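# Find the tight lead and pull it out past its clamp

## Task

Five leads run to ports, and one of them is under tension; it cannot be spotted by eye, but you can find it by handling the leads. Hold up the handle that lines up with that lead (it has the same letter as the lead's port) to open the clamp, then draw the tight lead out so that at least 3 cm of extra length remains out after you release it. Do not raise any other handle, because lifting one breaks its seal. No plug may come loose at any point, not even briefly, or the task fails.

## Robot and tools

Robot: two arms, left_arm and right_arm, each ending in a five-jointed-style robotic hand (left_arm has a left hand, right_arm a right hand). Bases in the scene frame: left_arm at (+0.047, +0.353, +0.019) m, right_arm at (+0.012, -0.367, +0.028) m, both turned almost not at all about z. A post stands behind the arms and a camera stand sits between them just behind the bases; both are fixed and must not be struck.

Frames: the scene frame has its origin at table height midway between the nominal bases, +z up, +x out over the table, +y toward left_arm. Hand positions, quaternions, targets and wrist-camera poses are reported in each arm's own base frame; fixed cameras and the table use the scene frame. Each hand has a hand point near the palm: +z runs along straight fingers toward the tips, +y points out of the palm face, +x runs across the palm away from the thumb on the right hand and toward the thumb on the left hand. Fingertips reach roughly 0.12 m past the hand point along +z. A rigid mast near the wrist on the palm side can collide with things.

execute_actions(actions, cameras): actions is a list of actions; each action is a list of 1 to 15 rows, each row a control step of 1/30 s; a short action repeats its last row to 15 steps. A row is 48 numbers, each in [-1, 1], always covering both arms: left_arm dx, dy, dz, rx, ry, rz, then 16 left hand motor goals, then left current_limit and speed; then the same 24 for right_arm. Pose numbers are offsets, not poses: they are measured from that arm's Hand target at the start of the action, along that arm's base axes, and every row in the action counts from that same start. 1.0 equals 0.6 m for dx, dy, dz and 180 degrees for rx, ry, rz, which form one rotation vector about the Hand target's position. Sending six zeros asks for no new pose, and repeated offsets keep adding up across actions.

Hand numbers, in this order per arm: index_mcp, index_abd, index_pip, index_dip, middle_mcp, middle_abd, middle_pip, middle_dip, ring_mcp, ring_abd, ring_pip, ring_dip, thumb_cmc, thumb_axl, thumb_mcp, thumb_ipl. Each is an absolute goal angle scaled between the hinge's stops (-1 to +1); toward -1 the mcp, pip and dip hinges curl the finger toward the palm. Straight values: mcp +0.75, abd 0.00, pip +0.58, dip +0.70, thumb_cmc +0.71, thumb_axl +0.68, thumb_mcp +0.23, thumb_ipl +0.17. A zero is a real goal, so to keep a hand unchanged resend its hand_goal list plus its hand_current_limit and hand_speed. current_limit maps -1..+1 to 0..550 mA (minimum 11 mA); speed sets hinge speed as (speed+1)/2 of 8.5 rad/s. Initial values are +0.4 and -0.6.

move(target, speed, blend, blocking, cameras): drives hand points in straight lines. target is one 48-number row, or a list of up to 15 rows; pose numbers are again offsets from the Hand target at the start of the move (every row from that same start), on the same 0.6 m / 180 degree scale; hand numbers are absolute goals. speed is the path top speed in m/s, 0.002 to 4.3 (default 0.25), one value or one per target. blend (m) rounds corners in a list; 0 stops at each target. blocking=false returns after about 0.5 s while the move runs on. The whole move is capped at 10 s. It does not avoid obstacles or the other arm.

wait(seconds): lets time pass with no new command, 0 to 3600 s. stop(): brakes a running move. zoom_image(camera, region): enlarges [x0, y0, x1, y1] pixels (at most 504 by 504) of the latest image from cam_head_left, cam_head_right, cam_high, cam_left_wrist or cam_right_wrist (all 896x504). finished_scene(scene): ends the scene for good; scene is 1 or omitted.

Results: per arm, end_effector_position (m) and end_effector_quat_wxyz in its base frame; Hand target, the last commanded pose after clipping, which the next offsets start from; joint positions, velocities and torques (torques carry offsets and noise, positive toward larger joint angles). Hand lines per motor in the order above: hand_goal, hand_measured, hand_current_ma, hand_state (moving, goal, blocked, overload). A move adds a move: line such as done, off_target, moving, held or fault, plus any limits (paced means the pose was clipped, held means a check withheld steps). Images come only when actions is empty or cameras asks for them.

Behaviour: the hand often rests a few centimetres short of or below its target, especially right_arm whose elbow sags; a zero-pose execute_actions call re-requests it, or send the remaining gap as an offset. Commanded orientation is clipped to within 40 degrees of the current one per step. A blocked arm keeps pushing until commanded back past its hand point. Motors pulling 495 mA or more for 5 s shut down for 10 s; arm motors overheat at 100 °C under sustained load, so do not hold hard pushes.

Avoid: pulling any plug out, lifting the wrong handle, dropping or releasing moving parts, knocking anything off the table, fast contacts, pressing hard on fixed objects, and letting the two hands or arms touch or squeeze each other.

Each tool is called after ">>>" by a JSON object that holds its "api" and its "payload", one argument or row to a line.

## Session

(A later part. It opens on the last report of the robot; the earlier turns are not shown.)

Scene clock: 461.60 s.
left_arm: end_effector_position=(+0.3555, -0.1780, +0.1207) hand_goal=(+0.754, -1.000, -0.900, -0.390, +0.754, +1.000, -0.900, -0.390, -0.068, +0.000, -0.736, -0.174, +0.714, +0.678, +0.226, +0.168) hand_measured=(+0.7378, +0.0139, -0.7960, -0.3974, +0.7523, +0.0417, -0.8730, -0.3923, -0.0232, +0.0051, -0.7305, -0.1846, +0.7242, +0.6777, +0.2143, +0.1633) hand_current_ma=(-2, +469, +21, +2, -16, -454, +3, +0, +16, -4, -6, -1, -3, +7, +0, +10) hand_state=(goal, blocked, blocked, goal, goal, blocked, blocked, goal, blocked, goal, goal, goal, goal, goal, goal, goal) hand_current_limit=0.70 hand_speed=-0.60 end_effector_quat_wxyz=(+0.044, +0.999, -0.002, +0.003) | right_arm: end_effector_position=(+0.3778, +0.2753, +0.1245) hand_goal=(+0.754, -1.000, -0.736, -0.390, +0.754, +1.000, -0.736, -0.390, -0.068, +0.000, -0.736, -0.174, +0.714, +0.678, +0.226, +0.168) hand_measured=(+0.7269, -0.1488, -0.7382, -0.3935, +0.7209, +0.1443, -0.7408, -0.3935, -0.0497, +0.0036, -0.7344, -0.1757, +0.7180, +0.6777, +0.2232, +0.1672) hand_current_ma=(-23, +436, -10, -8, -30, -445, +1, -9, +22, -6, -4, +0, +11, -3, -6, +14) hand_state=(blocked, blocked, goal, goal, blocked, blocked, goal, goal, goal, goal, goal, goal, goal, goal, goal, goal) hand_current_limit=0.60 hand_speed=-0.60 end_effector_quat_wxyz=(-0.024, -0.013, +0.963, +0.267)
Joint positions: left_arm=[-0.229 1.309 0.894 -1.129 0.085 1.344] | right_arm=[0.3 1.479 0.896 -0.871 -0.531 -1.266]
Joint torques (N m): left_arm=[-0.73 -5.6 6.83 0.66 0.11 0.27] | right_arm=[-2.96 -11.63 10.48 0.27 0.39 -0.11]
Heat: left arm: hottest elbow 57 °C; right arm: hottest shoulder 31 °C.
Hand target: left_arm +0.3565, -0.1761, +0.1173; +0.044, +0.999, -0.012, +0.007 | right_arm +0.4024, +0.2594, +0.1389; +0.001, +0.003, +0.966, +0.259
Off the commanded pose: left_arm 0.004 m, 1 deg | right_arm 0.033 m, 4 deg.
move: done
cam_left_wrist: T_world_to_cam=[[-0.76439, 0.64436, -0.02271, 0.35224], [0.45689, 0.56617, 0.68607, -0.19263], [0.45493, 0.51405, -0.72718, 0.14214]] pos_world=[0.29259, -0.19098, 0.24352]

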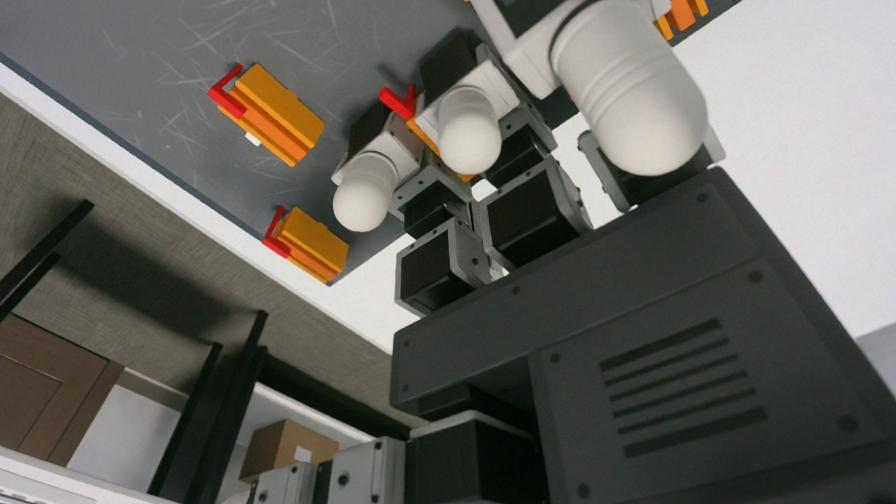

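>>> {"api": "move", "payload": {
  "target": [
    [0,0,0,0,0,0, 0.754,-1,-0.9,-0.39, 0.754,1,-0.9,-0.39, -0.068,0,-0.737,-0.174, 0.714,0.678,0.226,0.168, 0.7,-0.6, -0.01,0.02,-0.008,0,0,0, 0.754,-1,-0.737,-0.39, 0.754,1,-0.737,-0.39, -0.068,0,-0.737,-0.174, 0.714,0.678,0.226,0.168, 0.6,-0.6],
    [0,0,0,0,0,0, 0.754,-1,-0.9,-0.39, 0.754,1,-0.9,-0.39, -0.068,0,-0.737,-0.174, 0.714,0.678,0.226,0.168, 0.7,-0.6, -0.01,0.02,-0.008,0,0,0, 0.754,0.15,-0.737,-0.39, 0.754,-0.15,-0.737,-0.39, -0.068,0,-0.737,-0.174, 0.714,0.678,0.226,0.168, 0.2,-0.75],
    [0,0,0,0,0,0, 0.754,-1,-0.9,-0.39, 0.754,1,-0.9,-0.39, -0.068,0,-0.737,-0.174, 0.714,0.678,0.226,0.168, 0.7,-0.6, 0,0.02,0.13,0,0,0, 0.754,0.15,-0.737,-0.39, 0.754,-0.15,-0.737,-0.39, -0.068,0,-0.737,-0.174, 0.714,0.678,0.226,0.168, 0.2,-0.75]
  ],
  "speed": 0.05,
  "cameras": ["cam_right_wrist","cam_high","cam_head_left","cam_head_right"]
}}

>>> {"api": "zoom_image", "payload": {
  "camera": "cam_right_wrist",
  "region": [200, 0, 600, 350]
}}

>>> {"api": "zoom_image", "payload": {
  "camera": "cam_head_left",
  "region": [350, 210, 520, 350]
}}

Scene clock: 466.07 s.
left_arm: end_effector_position=(+0.3555, -0.1780, +0.1207) hand_goal=(+0.754, -1.000, -0.900, -0.390, +0.754, +1.000, -0.900, -0.390, -0.068, +0.000, -0.736, -0.174, +0.714, +0.678, +0.226, +0.168) hand_measured=(+0.7378, +0.0153, -0.7960, -0.3986, +0.7523, +0.0417, -0.8730, -0.3910, -0.0232, +0.0051, -0.7305, -0.1846, +0.7230, +0.6767, +0.2143, +0.1624) hand_current_ma=(+9, +485, +17, +0, -22, -456, -13, +7, -3, -17, -7, -5, +16, +8, +0, +4) hand_state=(goal, blocked, blocked, goal, goal, blocked, blocked, goal, blocked, goal, goal, goal, goal, goal, goal, goal) hand_current_limit=0.70 hand_speed=-0.60 end_effector_quat_wxyz=(+0.044, +0.999, -0.002, +0.003) | right_arm: end_effector_position=(+0.3815, +0.2716, +0.1880) hand_goal=(+0.754, +0.150, -0.736, -0.390, +0.754, -0.150, -0.736, -0.390, -0.068, +0.000, -0.736, -0.174, +0.714, +0.678, +0.226, +0.168) hand_measured=(+0.7559, +0.1501, -0.7293, -0.3884, +0.7571, -0.1532, -0.7318, -0.3935, -0.0497, +0.0021, -0.7344, -0.1757, +0.7167, +0.6777, +0.2232, +0.1681) hand_current_ma=(+10, -5, -6, -8, +11, -8, +5, -11, +22, -3, +0, -1, +10, -6, -9, +9) hand_state=(goal, goal, goal, goal, goal, goal, goal, goal, goal, goal, goal, goal, goal, goal, goal, goal) hand_current_limit=0.20 hand_speed=-0.75 end_effector_quat_wxyz=(-0.028, -0.001, +0.967, +0.251)
Joint positions: left_arm=[-0.229 1.309 0.894 -1.129 0.085 1.344] | right_arm=[0.299 1.394 1.011 -1.085 -0.502 -1.247]
Joint torques (N m): left_arm=[-0.56 -4.48 6.71 0.51 0.07 0.31] | right_arm=[-0.85 -11.28 12.71 0.61 -0.48 0.01]
Heat: left arm: hottest elbow 57 °C; right arm: hottest elbow 32 °C.
Hand target: left_arm +0.3565, -0.1761, +0.1173; +0.044, +0.999, -0.012, +0.007 | right_arm +0.4023, +0.2714, +0.2168; +0.001, +0.003, +0.966, +0.259
Off the commanded pose: left_arm 0.004 m, 1 deg | right_arm 0.036 m, 3 deg.
move: off_target (right_arm); target 2's new numbers were sent with right_arm's hand 0.018 m and 3 deg from that target
cam_right_wrist: T_world_to_cam=[[0.80871, 0.52386, 0.2675, -0.46997], [0.41351, -0.82976, 0.37485, -0.05713], [0.41833, -0.19253, -0.88766, 0.18376]] pos_world=[0.32683, 0.23417, 0.31024]
Images, in order (width x height): cam_head_left 896x504, cam_head_right 896x504, cam_high 896x504, cam_right_wrist 896x504.

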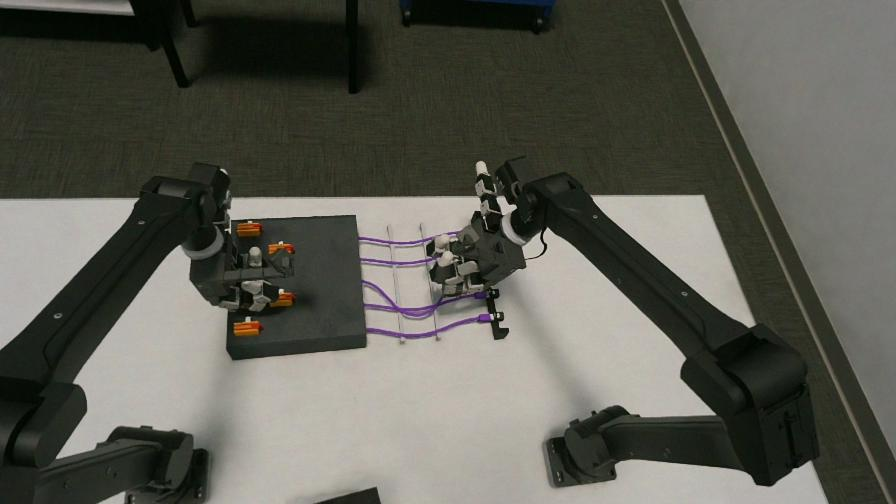

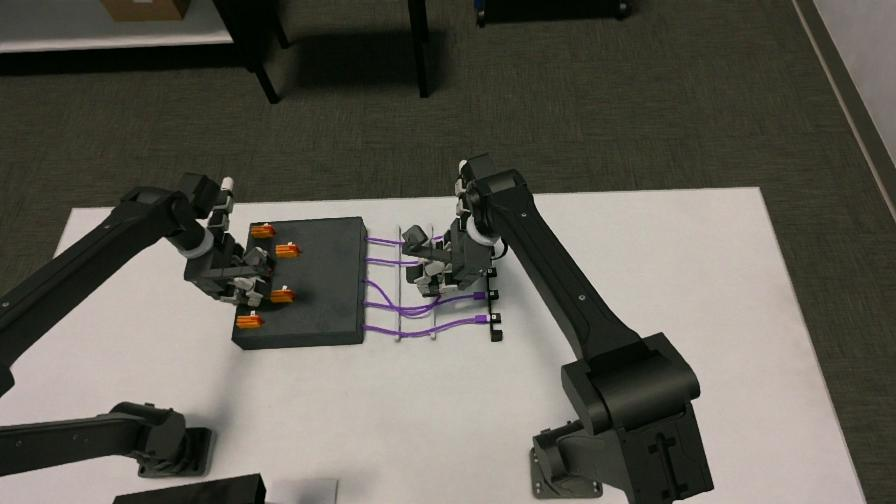

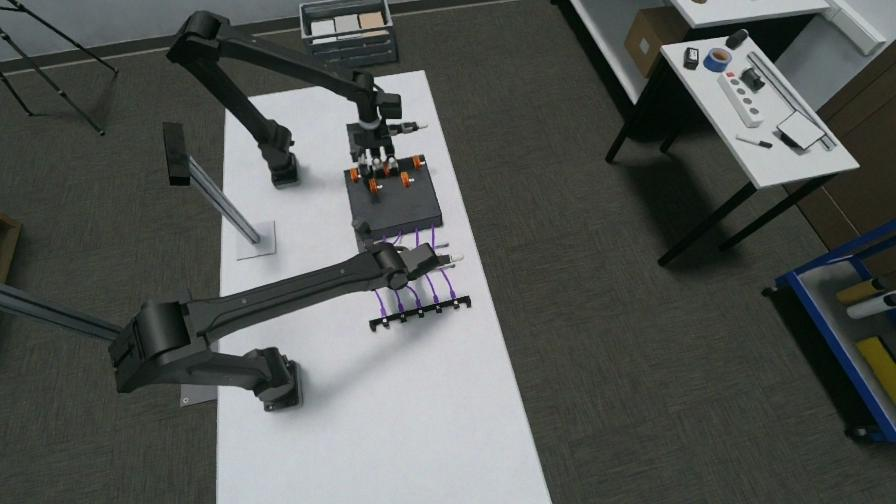

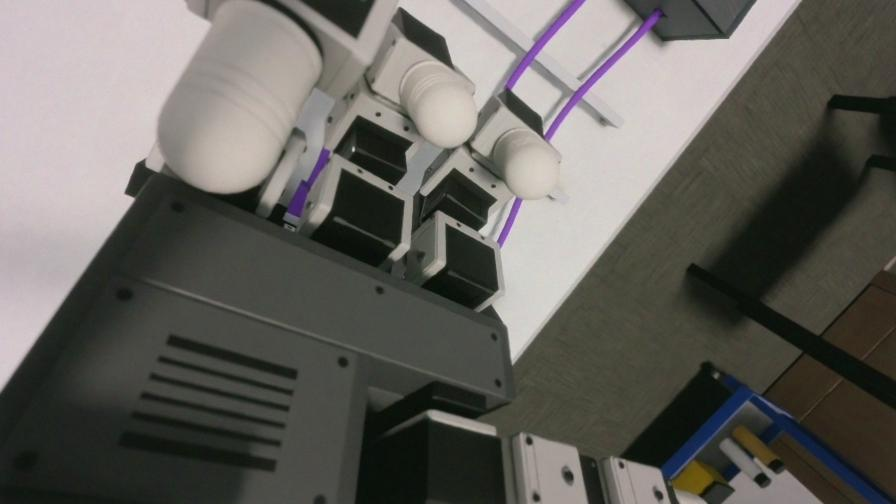

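Scaled by 1.260 from the camera's image (finer frame: 1280x720).

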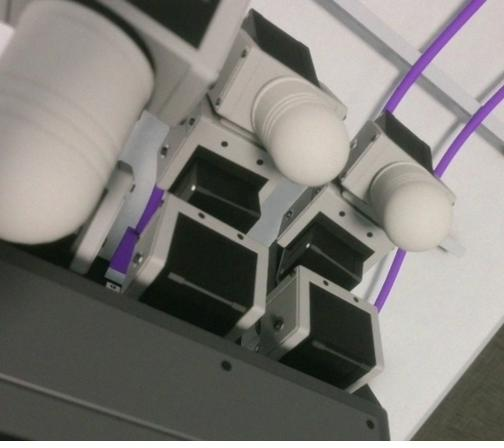

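Scaled by 2.965 from the camera's image (finer frame: 1280x720).

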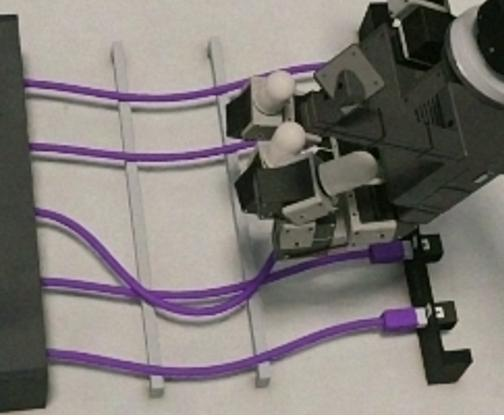

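>>> {"api": "move", "payload": {
  "target": [
    [0,0,0.006,0,0,0, 0.754,0.45,-0.75,-0.39, 0.754,-0.45,-0.75,-0.39, -0.068,0,-0.737,-0.174, 0.714,0.678,0.226,0.168, 0.2,-0.7, -0.18,-0.15,0.02,0,0,0, 0.754,0.15,-0.737,-0.39, 0.754,-0.15,-0.737,-0.39, -0.068,0,-0.737,-0.174, 0.714,0.678,0.226,0.168, 0.2,-0.75]
  ],
  "speed": 0.12,
  "cameras": ["cam_left_wrist","cam_high","cam_head_left","cam_head_right"]
}}

>>> {"api": "zoom_image", "payload": {
  "camera": "cam_head_left",
  "region": [350, 210, 520, 350]
}}

>>> {"api": "zoom_image", "payload": {
  "camera": "cam_high",
  "region": [350, 210, 480, 330]
}}

>>> {"api": "zoom_image", "payload": {
  "camera": "cam_left_wrist",
  "region": [340, 40, 560, 240]
}}

Scene clock: 468.80 s.
left_arm: end_effector_position=(+0.3536, -0.1785, +0.1210) hand_goal=(+0.754, +0.450, -0.750, -0.390, +0.754, -0.450, -0.750, -0.390, -0.068, +0.000, -0.736, -0.174, +0.714, +0.678, +0.226, +0.168) hand_measured=(+0.7245, +0.3684, -0.7857, -0.3884, +0.7462, -0.4213, -0.7536, -0.3923, -0.0244, +0.0051, -0.7305, -0.1833, +0.7242, +0.6777, +0.2143, +0.1633) hand_current_ma=(+7, +0, -7, -2, -15, +9, -7, +10, -6, -11, +0, -1, +6, +15, -1, +7) hand_state=(blocked, blocked, blocked, goal, goal, blocked, goal, goal, blocked, goal, goal, goal, goal, goal, goal, goal) hand_current_limit=0.20 hand_speed=-0.70 end_effector_quat_wxyz=(+0.045, +0.999, -0.012, +0.004) | right_arm: end_effector_position=(+0.2982, +0.1845, +0.2308) hand_goal=(+0.754, +0.150, -0.736, -0.390, +0.754, -0.150, -0.736, -0.390, -0.068, +0.000, -0.736, -0.174, +0.714, +0.678, +0.226, +0.168) hand_measured=(+0.7571, +0.1501, -0.7293, -0.3897, +0.7571, -0.1473, -0.7331, -0.3935, -0.0509, +0.0036, -0.7344, -0.1757, +0.7167, +0.6777, +0.2242, +0.1672) hand_current_ma=(+9, -6, -6, -9, +3, -2, +3, -14, +23, -2, -7, -1, +11, -6, -9, +8) hand_state=(goal, goal, goal, goal, goal, goal, goal, goal, goal, goal, goal, goal, goal, goal, goal, goal) hand_current_limit=0.20 hand_speed=-0.75 end_effector_quat_wxyz=(+0.003, +0.004, +0.966, +0.258)
Joint positions: left_arm=[-0.229 1.309 0.894 -1.129 0.086 1.365] | right_arm=[0.091 1.063 0.847 -1.293 -0.519 -1.456]
Joint torques (N m): left_arm=[-1.03 -5.95 7.17 -0.01 0.06 0.03] | right_arm=[-0.67 -5.77 8.09 0.46 -0.7 -0.19]
Heat: left arm: hottest elbow 56 °C; right arm: hottest elbow 32 °C.
Hand target: left_arm +0.3565, -0.1761, +0.1209; +0.044, +0.999, -0.012, +0.007 | right_arm +0.2944, +0.1814, +0.2289; +0.001, +0.003, +0.966, +0.259
Off the commanded pose: left_arm 0.004 m, 0 deg | right_arm 0.005 m, 0 deg.
move: done
cam_left_wrist: T_world_to_cam=[[-0.75097, 0.65986, -0.02513, 0.34946], [0.46709, 0.55771, 0.68614, -0.19676], [0.46677, 0.50353, -0.72704, 0.13745]] pos_world=[0.29018, -0.19007, 0.24372]
Images, in order (width x height): cam_head_left 896x504, cam_head_right 896x504, cam_high 896x504, cam_left_wrist 896x504.

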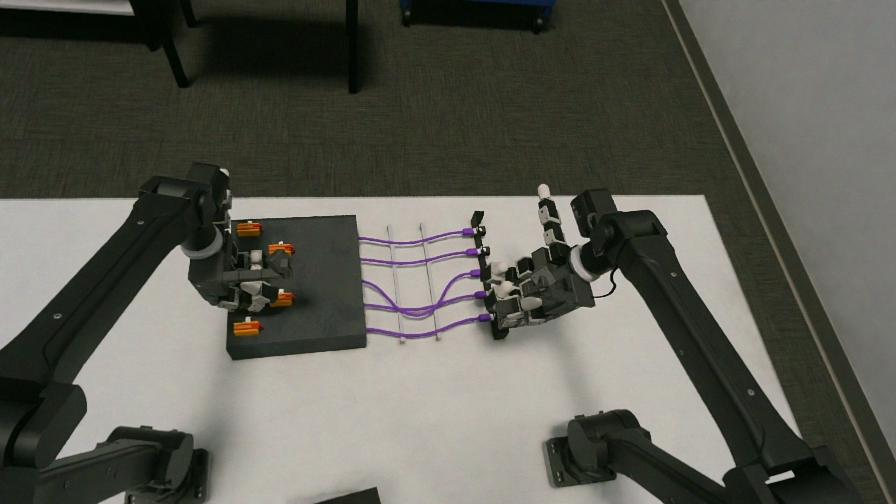

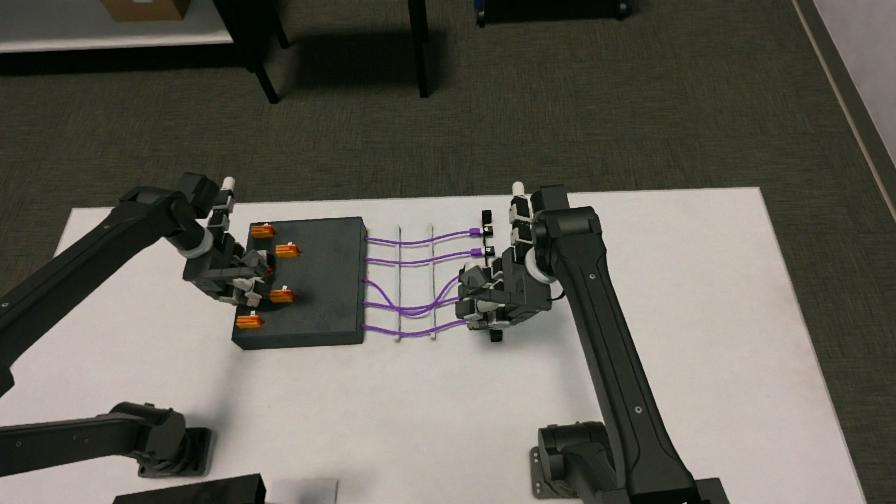

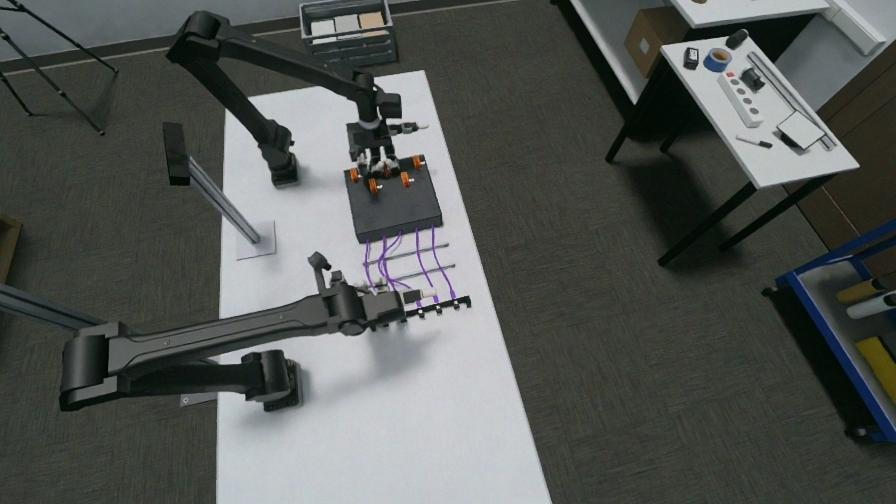

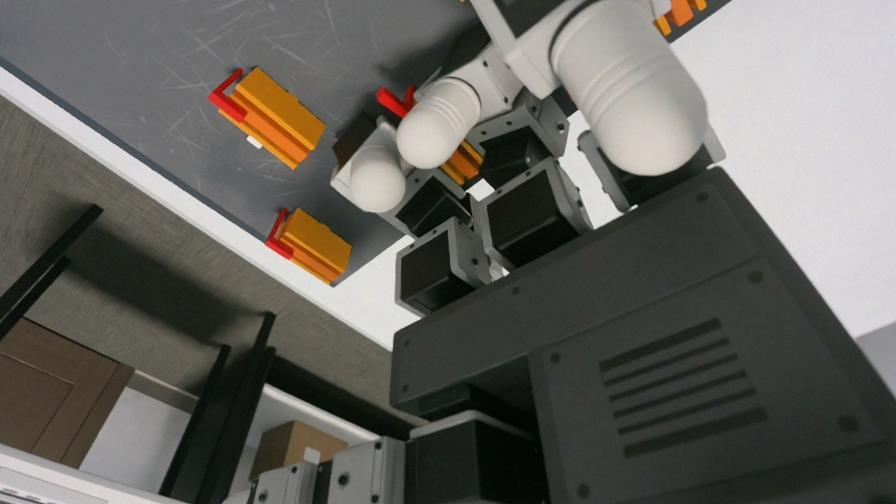

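Scaled by 2.965 from the camera's image (finer frame: 1280x720).

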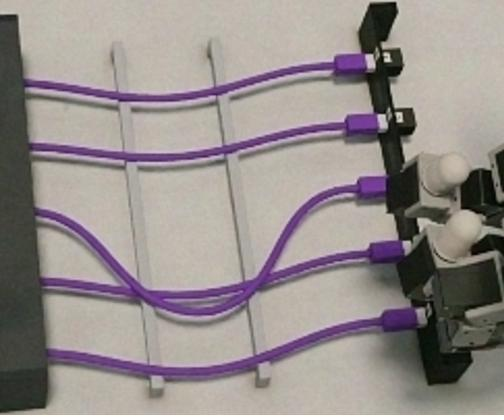

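Scaled by 3.877 from the camera's image (finer frame: 1280x720).

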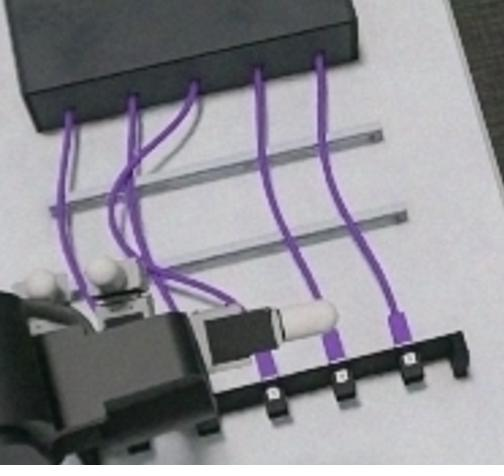

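Scaled by 2.291 from the camera's image (finer frame: 1280x720).

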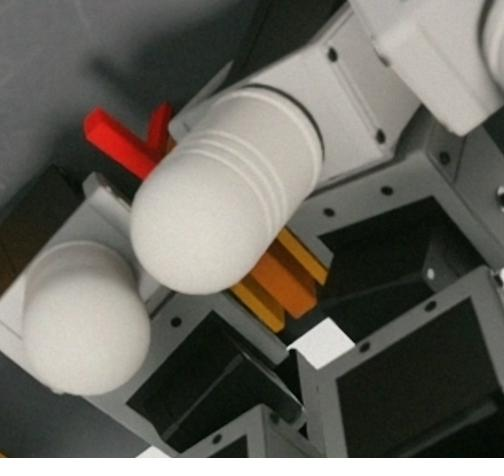

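>>> {"api": "move", "payload": {
  "target": [
    [0.01,0,0.06,0,-0.01,0, 0.754,0.45,-0.75,-0.39, 0.754,-0.45,-0.75,-0.39, -0.068,0,-0.737,-0.174, 0.714,0.678,0.226,0.168, 0.2,-0.7, 0,0,0,0,0,0, 0.754,0.15,-0.737,-0.39, 0.754,-0.15,-0.737,-0.39, -0.068,0,-0.737,-0.174, 0.714,0.678,0.226,0.168, 0.2,-0.75],
    [0.02,0,0.17,0,-0.015,0, 0.754,0.45,-0.75,-0.39, 0.754,-0.45,-0.75,-0.39, -0.068,0,-0.737,-0.174, 0.714,0.678,0.226,0.168, 0.2,-0.7, 0,0,0,0,0,0, 0.754,0.15,-0.737,-0.39, 0.754,-0.15,-0.737,-0.39, -0.068,0,-0.737,-0.174, 0.714,0.678,0.226,0.168, 0.2,-0.75]
  ],
  "speed": 0.06,
  "blend": [0.005, 0],
  "cameras": ["cam_left_wrist","cam_high","cam_head_left","cam_head_right"]
}}

>>> {"api": "zoom_image", "payload": {
  "camera": "cam_left_wrist",
  "region": [180, 0, 500, 240]
}}

>>> {"api": "zoom_image", "payload": {
  "camera": "cam_high",
  "region": [330, 120, 450, 240]
}}

>>> {"api": "zoom_image", "payload": {
  "camera": "cam_head_left",
  "region": [350, 210, 520, 350]
}}

Scene clock: 471.80 s.
left_arm: end_effector_position=(+0.3537, -0.1766, +0.1947) hand_goal=(+0.754, +0.450, -0.750, -0.390, +0.754, -0.450, -0.750, -0.390, -0.068, +0.000, -0.736, -0.174, +0.714, +0.678, +0.226, +0.168) hand_measured=(+0.7523, +0.4475, -0.7498, -0.3872, +0.7498, -0.4213, -0.7536, -0.3923, -0.0244, +0.0051, -0.7305, -0.1846, +0.7242, +0.6777, +0.2143, +0.1633) hand_current_ma=(+12, +12, -2, -8, -12, +9, -3, +6, +11, -3, +5, +0, +6, +10, -2, +7) hand_state=(goal, goal, goal, goal, goal, blocked, goal, goal, blocked, goal, goal, goal, goal, goal, goal, goal) hand_current_limit=0.20 hand_speed=-0.70 end_effector_quat_wxyz=(+0.039, +0.999, -0.012, +0.002) | right_arm: end_effector_position=(+0.2981, +0.1845, +0.2308) hand_goal=(+0.754, +0.150, -0.736, -0.390, +0.754, -0.150, -0.736, -0.390, -0.068, +0.000, -0.736, -0.174, +0.714, +0.678, +0.226, +0.168) hand_measured=(+0.7571, +0.1501, -0.7293, -0.3884, +0.7559, -0.1473, -0.7318, -0.3935, -0.0509, +0.0036, -0.7344, -0.1757, +0.7167, +0.6777, +0.2232, +0.1681) hand_current_ma=(+13, -2, -9, -6, +9, -3, +4, -10, +19, +1, -5, +1, +8, -11, -5, +11) hand_state=(goal, goal, goal, goal, goal, goal, goal, goal, goal, goal, goal, goal, goal, goal, goal, goal) hand_current_limit=0.20 hand_speed=-0.75 end_effector_quat_wxyz=(+0.003, +0.004, +0.966, +0.258)
Joint positions: left_arm=[-0.229 1.247 1.047 -1.35 0.075 1.365] | right_arm=[0.091 1.063 0.847 -1.293 -0.519 -1.456]
Joint torques (N m): left_arm=[-0.5 -6.24 11.9 -0.54 0.07 0.11] | right_arm=[-0.67 -5.71 8.03 0.47 -0.71 -0.25]
Heat: left arm: hottest elbow 56 °C; right arm: hottest elbow 32 °C.
Hand target: left_arm +0.3685, -0.1763, +0.2228; +0.044, +0.998, -0.013, +0.031 | right_arm +0.2943, +0.1814, +0.2289; +0.001, +0.003, +0.966, +0.259
Off the commanded pose: left_arm 0.032 m, 3 deg | right_arm 0.005 m, 0 deg.
move: off_target (left_arm)
cam_left_wrist: T_world_to_cam=[[-0.7512, 0.65992, -0.01418, 0.34816], [0.46961, 0.54941, 0.6911, -0.25172], [0.46386, 0.51249, -0.72262, 0.19182]] pos_world=[0.29078, -0.18977, 0.31751]
Images, in order (width x height): cam_head_left 896x504, cam_head_right 896x504, cam_high 896x504, cam_left_wrist 896x504.

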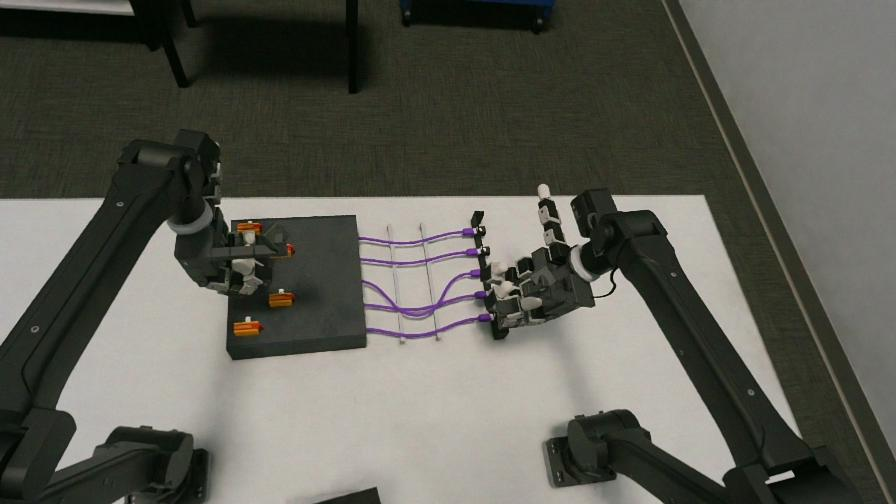

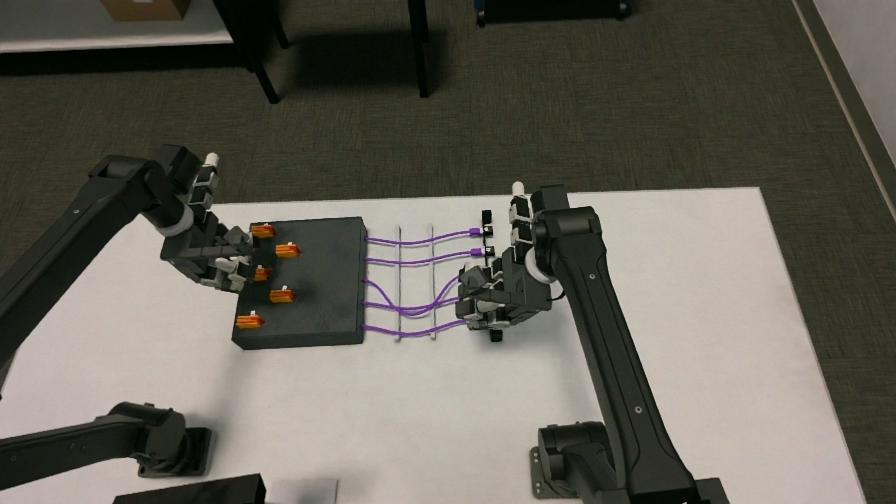

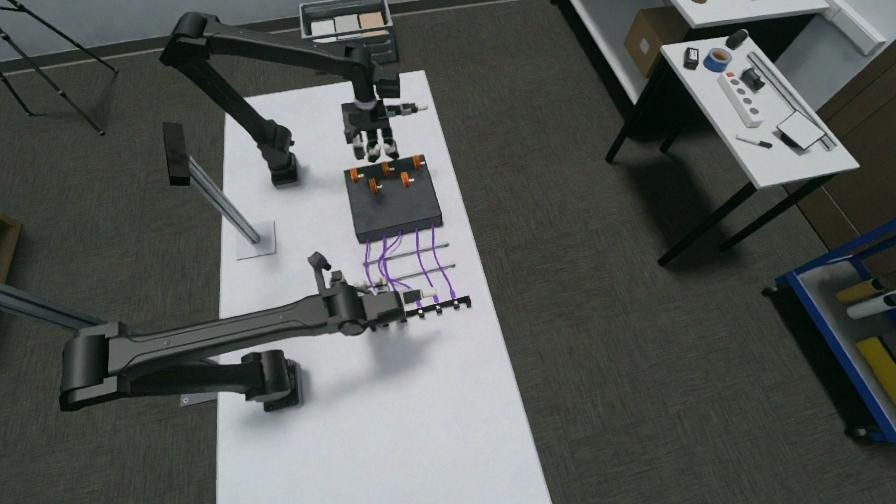

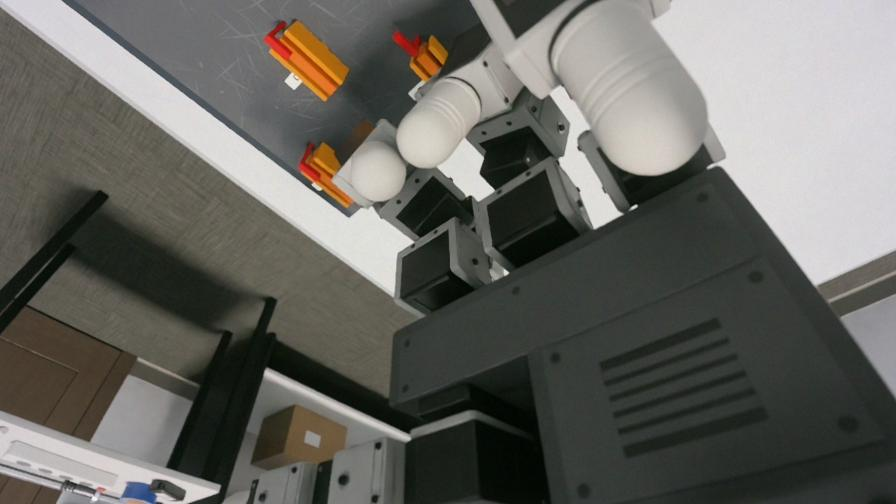

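Scaled by 1.575 from the camera's image (finer frame: 1280x720).

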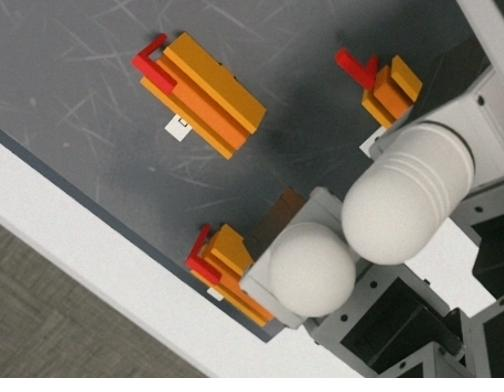

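Scaled by 4.200 from the camera's image (finer frame: 1280x720).

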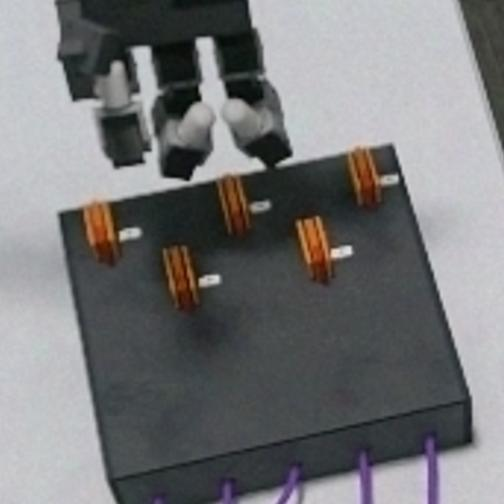

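Scaled by 2.965 from the camera's image (finer frame: 1280x720).

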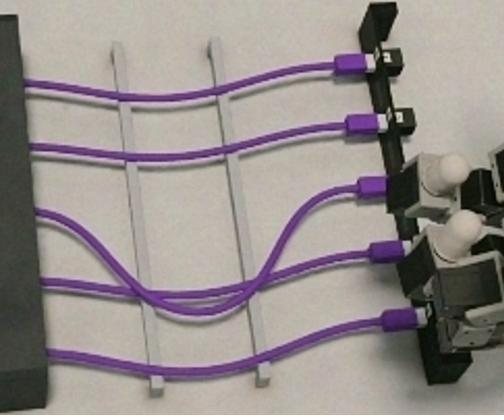

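>>> {"api": "finished_scene", "payload": {

}}

The scene is finished: the task was done.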